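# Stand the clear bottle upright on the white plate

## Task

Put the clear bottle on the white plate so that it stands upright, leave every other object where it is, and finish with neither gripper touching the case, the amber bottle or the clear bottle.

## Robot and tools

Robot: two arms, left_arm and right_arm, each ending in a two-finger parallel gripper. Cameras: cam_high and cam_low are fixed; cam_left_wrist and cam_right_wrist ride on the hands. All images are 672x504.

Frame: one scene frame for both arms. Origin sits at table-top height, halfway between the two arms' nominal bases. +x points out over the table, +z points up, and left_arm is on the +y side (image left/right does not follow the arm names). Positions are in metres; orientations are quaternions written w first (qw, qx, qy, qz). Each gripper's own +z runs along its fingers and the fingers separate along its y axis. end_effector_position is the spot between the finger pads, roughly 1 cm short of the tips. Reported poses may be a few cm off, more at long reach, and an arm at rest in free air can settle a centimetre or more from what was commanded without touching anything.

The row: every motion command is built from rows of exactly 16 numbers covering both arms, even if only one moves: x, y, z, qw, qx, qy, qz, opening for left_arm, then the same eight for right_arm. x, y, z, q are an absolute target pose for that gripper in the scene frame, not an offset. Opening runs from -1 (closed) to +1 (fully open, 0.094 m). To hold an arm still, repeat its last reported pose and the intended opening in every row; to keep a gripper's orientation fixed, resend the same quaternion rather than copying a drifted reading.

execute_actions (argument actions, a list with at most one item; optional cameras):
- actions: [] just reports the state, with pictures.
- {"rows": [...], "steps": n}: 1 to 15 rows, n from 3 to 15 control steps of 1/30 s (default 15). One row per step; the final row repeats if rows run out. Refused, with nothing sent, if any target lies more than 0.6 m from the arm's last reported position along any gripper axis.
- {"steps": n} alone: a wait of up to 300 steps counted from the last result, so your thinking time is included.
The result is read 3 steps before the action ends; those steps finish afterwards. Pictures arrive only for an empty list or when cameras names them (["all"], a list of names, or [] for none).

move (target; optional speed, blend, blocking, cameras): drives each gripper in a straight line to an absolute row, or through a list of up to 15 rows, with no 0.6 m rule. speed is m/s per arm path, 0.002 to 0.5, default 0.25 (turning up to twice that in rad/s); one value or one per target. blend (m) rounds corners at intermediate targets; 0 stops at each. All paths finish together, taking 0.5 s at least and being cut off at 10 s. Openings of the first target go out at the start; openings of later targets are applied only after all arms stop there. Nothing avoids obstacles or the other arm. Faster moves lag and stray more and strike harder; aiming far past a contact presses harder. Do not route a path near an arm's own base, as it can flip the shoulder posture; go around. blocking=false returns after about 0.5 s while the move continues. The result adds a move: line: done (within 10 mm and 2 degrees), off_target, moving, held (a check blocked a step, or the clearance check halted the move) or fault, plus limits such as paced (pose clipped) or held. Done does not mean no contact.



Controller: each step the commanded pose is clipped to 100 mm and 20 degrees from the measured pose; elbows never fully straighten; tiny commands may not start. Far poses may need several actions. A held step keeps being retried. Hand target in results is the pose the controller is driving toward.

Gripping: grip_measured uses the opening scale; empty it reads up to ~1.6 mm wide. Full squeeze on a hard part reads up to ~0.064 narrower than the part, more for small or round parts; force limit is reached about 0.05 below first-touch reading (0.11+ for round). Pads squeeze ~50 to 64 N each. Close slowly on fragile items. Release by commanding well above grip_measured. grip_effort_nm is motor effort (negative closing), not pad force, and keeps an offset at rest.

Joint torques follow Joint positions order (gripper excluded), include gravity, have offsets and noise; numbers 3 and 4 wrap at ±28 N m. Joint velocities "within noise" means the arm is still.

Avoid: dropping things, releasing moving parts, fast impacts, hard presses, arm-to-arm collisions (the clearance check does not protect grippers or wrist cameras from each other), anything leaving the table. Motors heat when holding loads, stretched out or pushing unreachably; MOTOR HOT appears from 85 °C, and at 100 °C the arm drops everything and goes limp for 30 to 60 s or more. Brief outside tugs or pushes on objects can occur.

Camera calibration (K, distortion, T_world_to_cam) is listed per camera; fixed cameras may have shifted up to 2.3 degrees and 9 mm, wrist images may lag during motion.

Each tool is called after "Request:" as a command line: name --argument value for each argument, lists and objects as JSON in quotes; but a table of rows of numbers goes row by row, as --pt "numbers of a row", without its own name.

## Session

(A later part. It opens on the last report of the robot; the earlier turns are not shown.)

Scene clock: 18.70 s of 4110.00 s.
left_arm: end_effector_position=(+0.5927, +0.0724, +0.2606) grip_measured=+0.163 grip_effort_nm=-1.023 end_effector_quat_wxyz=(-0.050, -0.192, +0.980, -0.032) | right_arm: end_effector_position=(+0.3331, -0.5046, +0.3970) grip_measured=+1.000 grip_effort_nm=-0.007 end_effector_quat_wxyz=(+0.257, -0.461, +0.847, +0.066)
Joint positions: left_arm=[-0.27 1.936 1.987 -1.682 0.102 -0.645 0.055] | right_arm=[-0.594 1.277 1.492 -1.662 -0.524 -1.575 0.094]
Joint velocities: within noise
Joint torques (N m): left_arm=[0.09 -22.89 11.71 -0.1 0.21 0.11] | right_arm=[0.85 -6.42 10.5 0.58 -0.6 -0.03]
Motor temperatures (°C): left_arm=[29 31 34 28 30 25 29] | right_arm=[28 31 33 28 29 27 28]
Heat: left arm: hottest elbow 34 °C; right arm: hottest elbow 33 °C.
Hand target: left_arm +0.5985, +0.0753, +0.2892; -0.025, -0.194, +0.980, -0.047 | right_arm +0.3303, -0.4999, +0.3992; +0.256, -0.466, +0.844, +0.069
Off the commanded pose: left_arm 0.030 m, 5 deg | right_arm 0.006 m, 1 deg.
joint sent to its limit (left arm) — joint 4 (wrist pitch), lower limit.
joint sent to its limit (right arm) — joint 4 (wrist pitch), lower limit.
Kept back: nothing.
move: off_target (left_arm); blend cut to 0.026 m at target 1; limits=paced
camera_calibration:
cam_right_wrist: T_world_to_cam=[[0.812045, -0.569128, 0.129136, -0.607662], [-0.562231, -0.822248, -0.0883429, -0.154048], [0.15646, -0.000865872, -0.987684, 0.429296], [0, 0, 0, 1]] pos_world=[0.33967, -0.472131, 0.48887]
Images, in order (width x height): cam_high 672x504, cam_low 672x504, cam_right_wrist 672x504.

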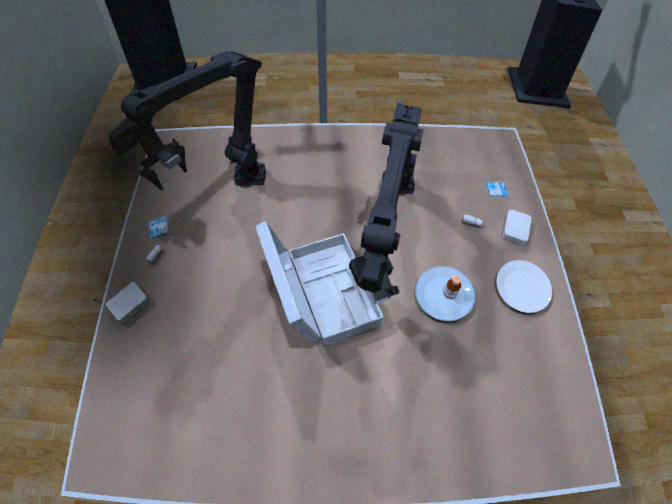

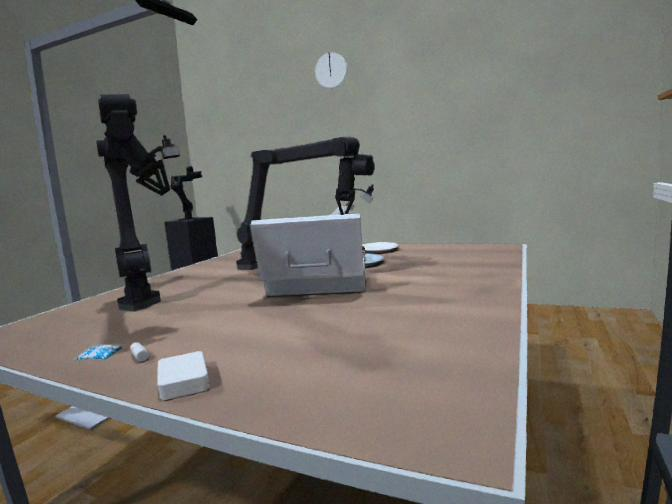

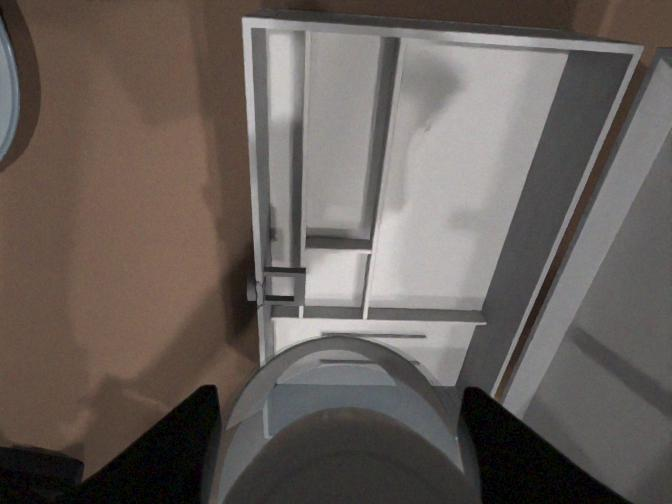

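Request:
move --pt "0.56 0.35 0.32 0.22 -0.25 0.935 0.06 -0.1 0.3331 -0.5046 0.397 0.257 -0.461 0.847 0.066 1" --pt "0.55 0.67 0.26 0.4293 -0.2901 0.8424 0.1478 -0.1 0.3331 -0.5046 0.397 0.257 -0.461 0.847 0.066 1" --speed 0.4 --blend 0.08 --cameras '["cam_right_wrist","cam_high","cam_low"]'

Request:
zoom_image --camera "cam_low" --region '[330, 140, 450, 280]'

Request:
zoom_image --camera "cam_high" --region '[450, 200, 600, 350]'

Scene clock: 21.33 s of 4110.00 s.
left_arm: end_effector_position=(+0.5380, +0.6698, +0.2165) grip_measured=+0.163 grip_effort_nm=-1.033 end_effector_quat_wxyz=(+0.390, -0.307, +0.858, +0.134) | right_arm: end_effector_position=(+0.3331, -0.5046, +0.3970) grip_measured=+1.000 grip_effort_nm=-0.002 end_effector_quat_wxyz=(+0.257, -0.461, +0.847, +0.066)
Joint positions: left_arm=[0.699 1.67 1.273 -0.324 0.024 0.009 0.055] | right_arm=[-0.594 1.277 1.492 -1.662 -0.524 -1.575 0.094]
Joint velocities: within noise
Joint torques (N m): left_arm=[-1.26 -20.66 10.54 3.22 0.18 0.21] | right_arm=[0.32 -5.89 10.5 1.09 -0.53 0.04]
Motor temperatures (°C): left_arm=[29 31 34 28 30 25 29] | right_arm=[28 31 33 27 29 27 28]
Heat: left arm: hottest elbow 34 °C; right arm: hottest elbow 33 °C.
Hand target: left_arm +0.5487, +0.6691, +0.2598; +0.429, -0.290, +0.842, +0.148 | right_arm +0.3331, -0.5047, +0.3970; +0.257, -0.461, +0.847, +0.066
Off the commanded pose: left_arm 0.045 m, 5 deg | right_arm 0.000 m, 0 deg.
Kept back: nothing.
move: off_target (left_arm)
camera_calibration:
cam_right_wrist: T_world_to_cam=[[0.812045, -0.569128, 0.129136, -0.607662], [-0.562231, -0.822248, -0.0883429, -0.154048], [0.15646, -0.000865872, -0.987684, 0.429296], [0, 0, 0, 1]] pos_world=[0.33967, -0.472131, 0.48887]
Images, in order (width x height): cam_high 672x504, cam_low 672x504, cam_right_wrist 672x504.

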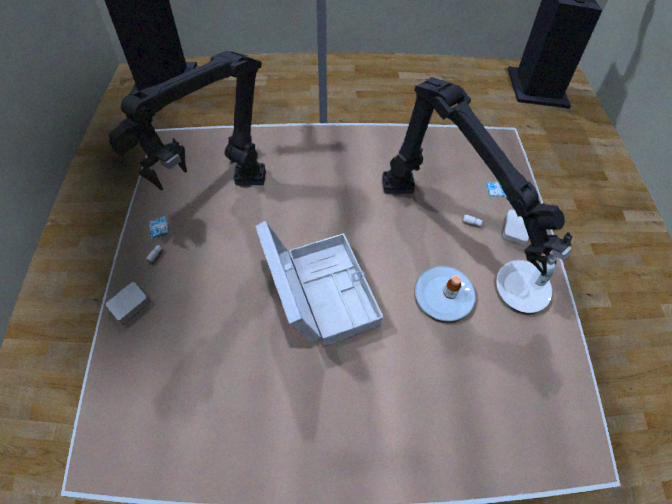

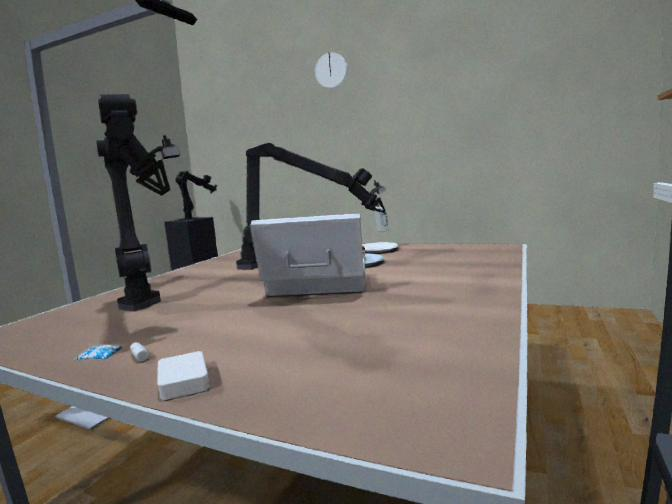

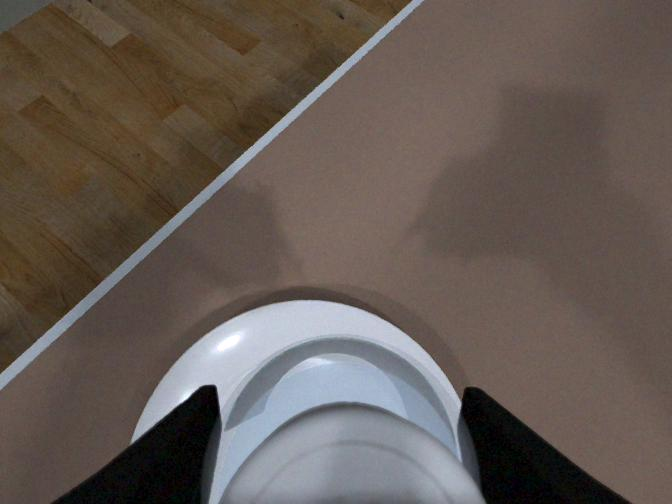

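Scaled by 3.600 from the camera's 672x504 image, which has a finer 960x720 frame.

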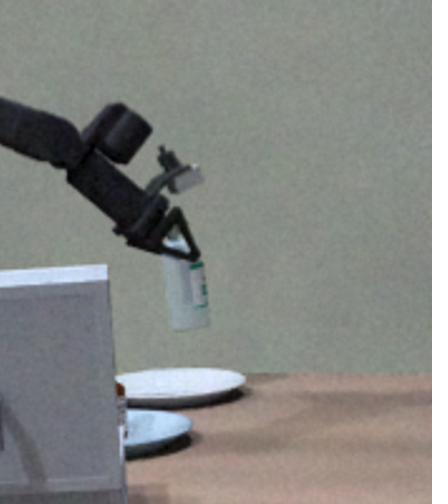

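Scaled by 3.360 from the camera's 672x504 image, which has a finer 960x720 frame.

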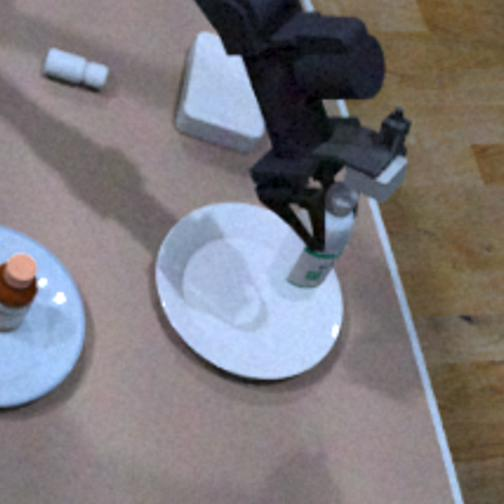

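Request:
move --target '[0.541,0.664,0.16,0.3921,-0.2963,0.8604,0.135,-0.1,0.3331,-0.5046,0.397,0.257,-0.461,0.847,0.066,1]' --speed 0.2 --cameras '["cam_right_wrist","cam_high","cam_low"]'

Request:
zoom_image --camera "cam_low" --region '[340, 170, 420, 270]'

Request:
zoom_image --camera "cam_high" --region '[470, 220, 590, 330]'

Scene clock: 22.80 s of 4110.00 s.
left_arm: end_effector_position=(+0.5270, +0.6603, +0.1247) grip_measured=+0.163 grip_effort_nm=-1.028 end_effector_quat_wxyz=(+0.358, -0.310, +0.872, +0.123) | right_arm: end_effector_position=(+0.3331, -0.5046, +0.3970) grip_measured=+1.000 grip_effort_nm=-0.007 end_effector_quat_wxyz=(+0.257, -0.461, +0.847, +0.066)
Joint positions: left_arm=[0.699 1.764 1.168 -0.199 0.024 0.014 0.055] | right_arm=[-0.594 1.277 1.492 -1.662 -0.524 -1.575 0.094]
Joint velocities: within noise
Joint torques (N m): left_arm=[-1.14 -20.66 9.28 3.08 0.13 0.2] | right_arm=[0.38 -5.89 10.5 1.07 -0.54 0.04]
Motor temperatures (°C): left_arm=[29 31 34 28 30 25 29] | right_arm=[28 31 33 27 29 27 28]
Heat: left arm: hottest elbow 34 °C; right arm: hottest elbow 33 °C.
Hand target: left_arm +0.5400, +0.6633, +0.1600; +0.392, -0.296, +0.860, +0.135 | right_arm +0.3331, -0.5047, +0.3970; +0.257, -0.461, +0.847, +0.066
Off the commanded pose: left_arm 0.038 m, 5 deg | right_arm 0.000 m, 0 deg.
Kept back: nothing.
move: off_target (left_arm)
camera_calibration:
cam_right_wrist: T_world_to_cam=[[0.812045, -0.569128, 0.129136, -0.607662], [-0.562231, -0.822248, -0.0883429, -0.154048], [0.15646, -0.000865872, -0.987684, 0.429296], [0, 0, 0, 1]] pos_world=[0.33967, -0.472131, 0.48887]
Images, in order (width x height): cam_high 672x504, cam_low 672x504, cam_right_wrist 672x504.

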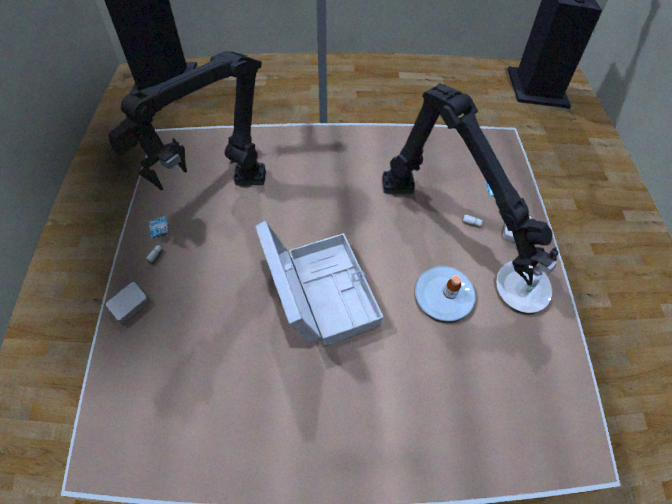

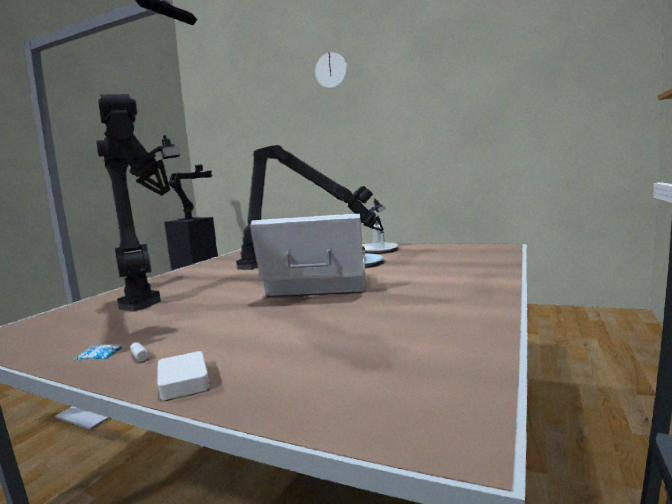

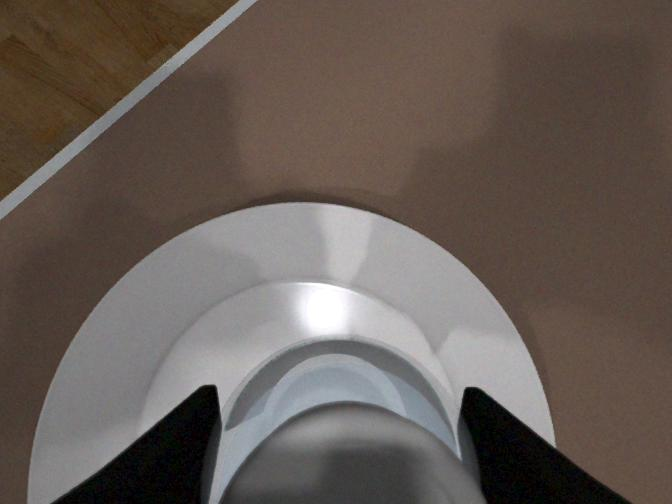

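Scaled by 5.040 from the camera's 672x504 image, which has a finer 960x720 frame.

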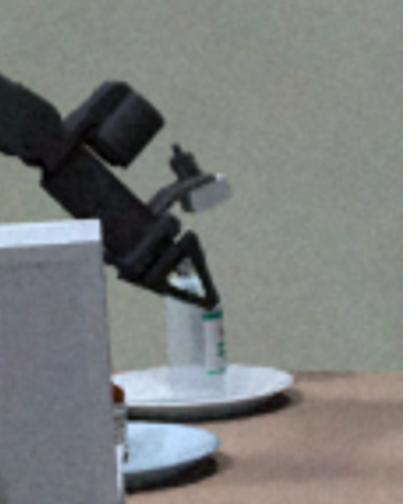

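Scaled by 4.200 from the camera's 672x504 image, which has a finer 960x720 frame.

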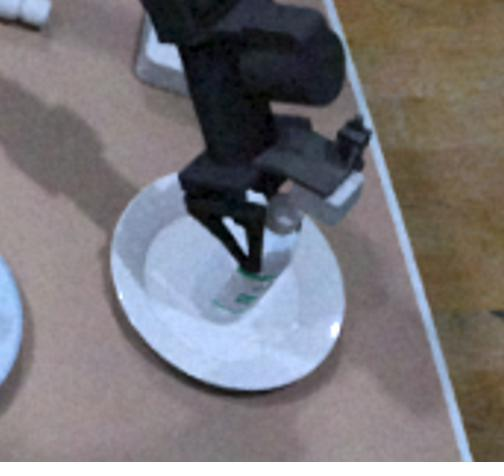

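Request:
move --target '[0.531,0.661,0.128,0.3921,-0.2963,0.8604,0.135,-0.1,0.3331,-0.5046,0.397,0.257,-0.461,0.847,0.066,1]' --speed 0.08 --cameras '["cam_high","cam_low"]'

Request:
zoom_image --camera "cam_low" --region '[350, 190, 420, 260]'

Request:
zoom_image --camera "cam_high" --region '[470, 220, 590, 330]'

Scene clock: 23.73 s of 4110.00 s.
left_arm: end_effector_position=(+0.5276, +0.6600, +0.1216) grip_measured=+0.163 grip_effort_nm=-1.033 end_effector_quat_wxyz=(+0.381, -0.303, +0.864, +0.131) | right_arm: end_effector_position=(+0.3331, -0.5046, +0.3970) grip_measured=+1.000 grip_effort_nm=-0.012 end_effector_quat_wxyz=(+0.257, -0.461, +0.847, +0.066)
Joint positions: left_arm=[0.699 1.764 1.128 -0.105 0.027 0.02 0.055] | right_arm=[-0.594 1.277 1.492 -1.662 -0.524 -1.575 0.094]
Joint velocities: within noise
Joint torques (N m): left_arm=[-0.73 -18.14 7.72 2.84 0.25 0.2] | right_arm=[0.38 -5.83 10.5 1.07 -0.54 0.04]
Motor temperatures (°C): left_arm=[29 31 34 28 30 25 29] | right_arm=[28 31 33 27 29 27 28]
Heat: left arm: hottest elbow 34 °C; right arm: hottest elbow 33 °C.
Hand target: left_arm +0.5309, +0.6610, +0.1281; +0.392, -0.296, +0.860, +0.135 | right_arm +0.3331, -0.5047, +0.3970; +0.257, -0.461, +0.847, +0.066
Off the commanded pose: left_arm 0.007 m, 2 deg | right_arm 0.000 m, 0 deg.
Kept back: nothing.
move: done
Images, in order (width x height): cam_high 672x504, cam_low 672x504.

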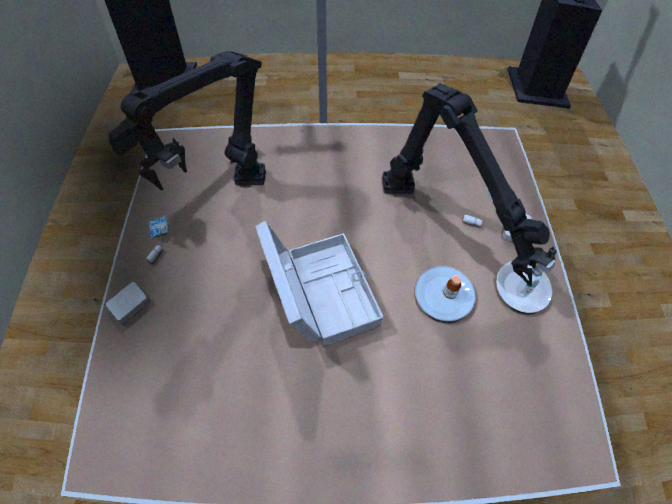

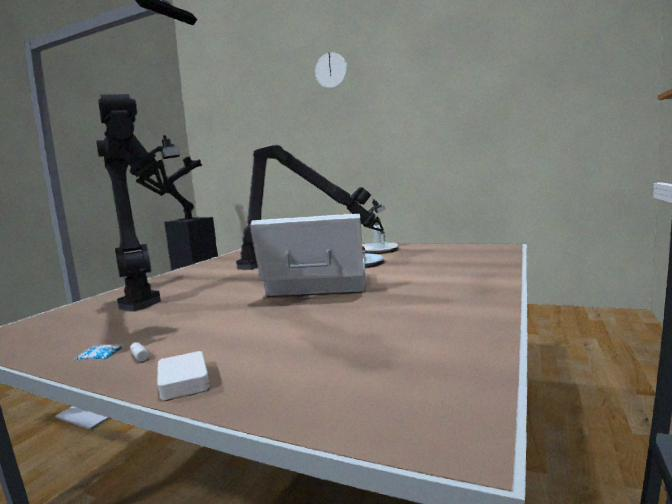

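Scaled by 7.200 from the camera's 672x504 image, which has a finer 960x720 frame.

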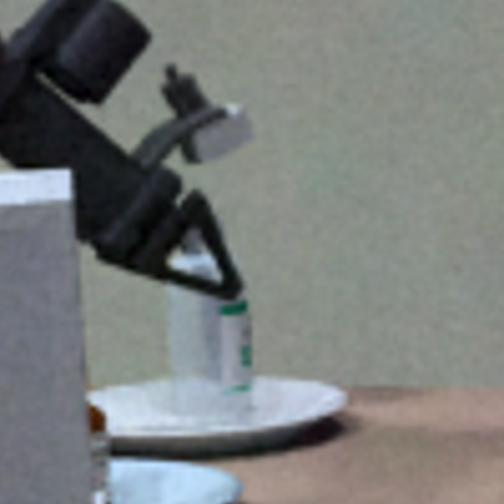

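Scaled by 4.200 from the camera's 672x504 image, which has a finer 960x720 frame.

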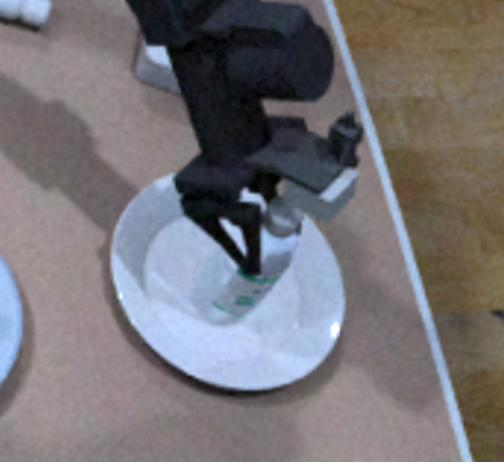

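Request:
move --target '[0.531,0.661,0.116,0.3921,-0.2963,0.8604,0.135,-0.1,0.3331,-0.5046,0.397,0.257,-0.461,0.847,0.066,1]' --speed 0.08 --cameras '["cam_high","cam_low"]'

Request:
zoom_image --camera "cam_low" --region '[350, 190, 420, 260]'

Scene clock: 24.67 s of 4110.00 s.
left_arm: end_effector_position=(+0.5279, +0.6603, +0.1215) grip_measured=+0.163 grip_effort_nm=-1.038 end_effector_quat_wxyz=(+0.389, -0.302, +0.860, +0.135) | right_arm: end_effector_position=(+0.3331, -0.5046, +0.3970) grip_measured=+1.000 grip_effort_nm=-0.012 end_effector_quat_wxyz=(+0.257, -0.461, +0.847, +0.066)
Joint positions: left_arm=[0.699 1.764 1.116 -0.075 0.027 0.02 0.055] | right_arm=[-0.594 1.277 1.492 -1.662 -0.524 -1.575 0.094]
Joint velocities: within noise
Joint torques (N m): left_arm=[-0.62 -16.5 7.61 2.89 0.24 0.17] | right_arm=[0.38 -5.89 10.51 1.07 -0.53 0.04]
Motor temperatures (°C): left_arm=[29 31 34 28 30 25 29] | right_arm=[28 31 33 27 29 27 28]
Heat: left arm: hottest elbow 34 °C; right arm: hottest elbow 33 °C.
Hand target: left_arm +0.5307, +0.6610, +0.1159; +0.392, -0.297, +0.860, +0.135 | right_arm +0.3331, -0.5047, +0.3970; +0.257, -0.461, +0.847, +0.066
Off the commanded pose: left_arm 0.006 m, 1 deg | right_arm 0.000 m, 0 deg.
Kept back: nothing.
move: done
Images, in order (width x height): cam_high 672x504, cam_low 672x504.

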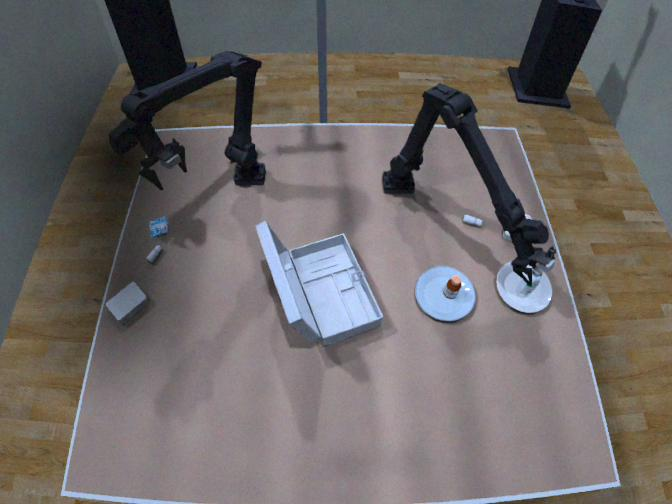

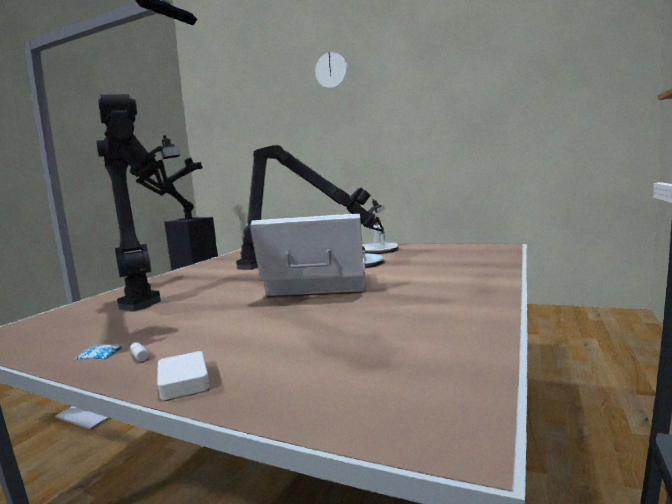

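Scaled by 7.200 from the camera's 672x504 image, which has a finer 960x720 frame.

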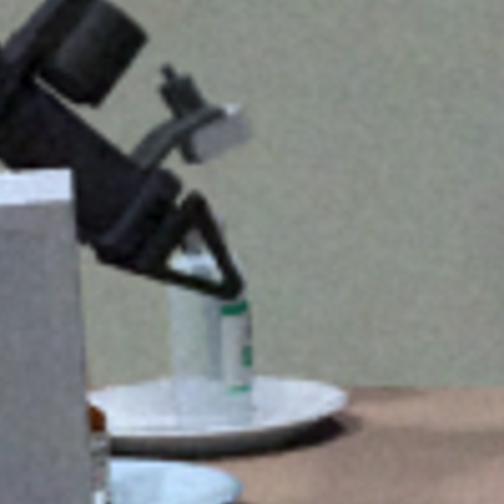

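Request:
move --pt "0.531 0.661 0.123 0.3921 -0.2963 0.8604 0.135 0.75 0.3331 -0.5046 0.397 0.257 -0.461 0.847 0.066 1" --pt "0.45 0.60 0.24 0.3921 -0.2963 0.8604 0.135 0.75 0.3331 -0.5046 0.397 0.257 -0.461 0.847 0.066 1" --speed '[0.05,0.2]' --cameras '["cam_high","cam_low"]'

Request:
zoom_image --camera "cam_high" --region '[470, 220, 590, 330]'

Scene clock: 27.00 s of 4110.00 s.
left_arm: end_effector_position=(+0.4551, +0.5953, +0.2429) grip_measured=+0.747 grip_effort_nm=0.168 end_effector_quat_wxyz=(+0.397, -0.295, +0.859, +0.134) | right_arm: end_effector_position=(+0.3331, -0.5046, +0.3970) grip_measured=+1.000 grip_effort_nm=-0.007 end_effector_quat_wxyz=(+0.257, -0.461, +0.847, +0.066)
Joint positions: left_arm=[0.699 1.361 0.991 -0.336 0.04 0.027 0.082] | right_arm=[-0.594 1.277 1.492 -1.662 -0.524 -1.575 0.094]
Joint velocities: within noise
Joint torques (N m): left_arm=[0.38 -12.4 8.88 1.63 0.21 0.21] | right_arm=[0.44 -5.89 10.48 1.06 -0.54 0.04]
Motor temperatures (°C): left_arm=[29 31 34 28 30 25 29] | right_arm=[28 31 34 27 29 27 28]
Heat: left arm: hottest elbow 34 °C; right arm: hottest elbow 34 °C.
Hand target: left_arm +0.4500, +0.5999, +0.2401; +0.392, -0.296, +0.860, +0.135 | right_arm +0.3331, -0.5047, +0.3970; +0.257, -0.461, +0.847, +0.066
Off the commanded pose: left_arm 0.008 m, 1 deg | right_arm 0.000 m, 0 deg.
Kept back: nothing.
move: done
Images, in order (width x height): cam_high 672x504, cam_low 672x504.

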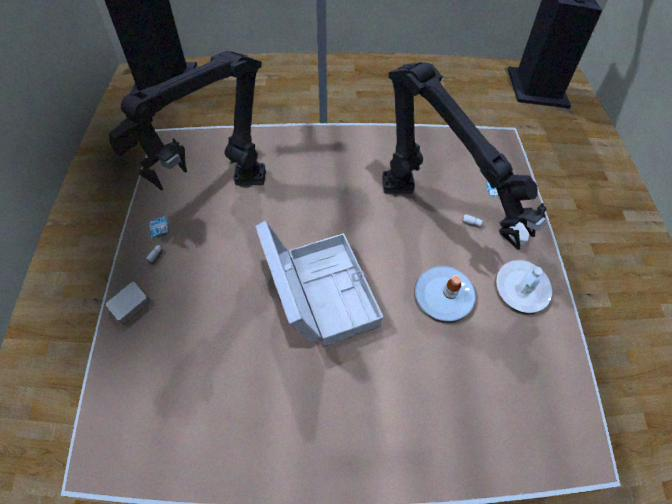

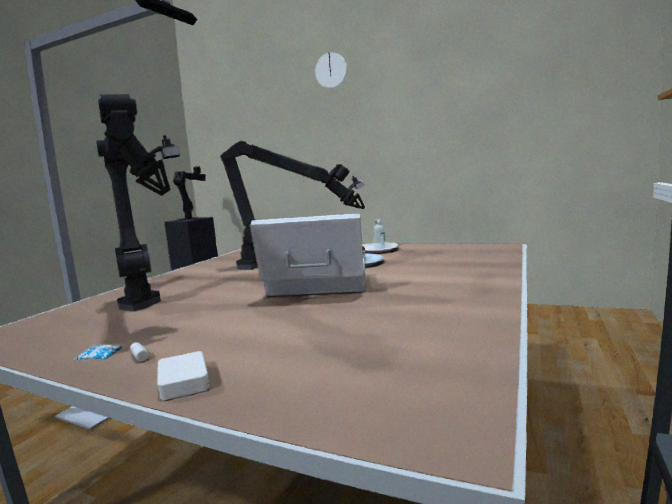

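Scaled by 4.200 from the camera's 672x504 image, which has a finer 960x720 frame.

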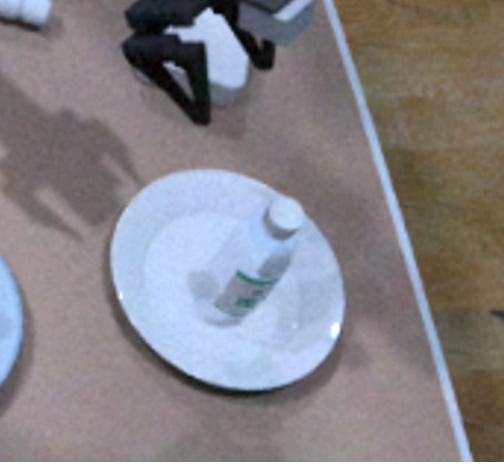

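Standing.

Request:
finished_scene --scene 1

The scene is finished: the task was done.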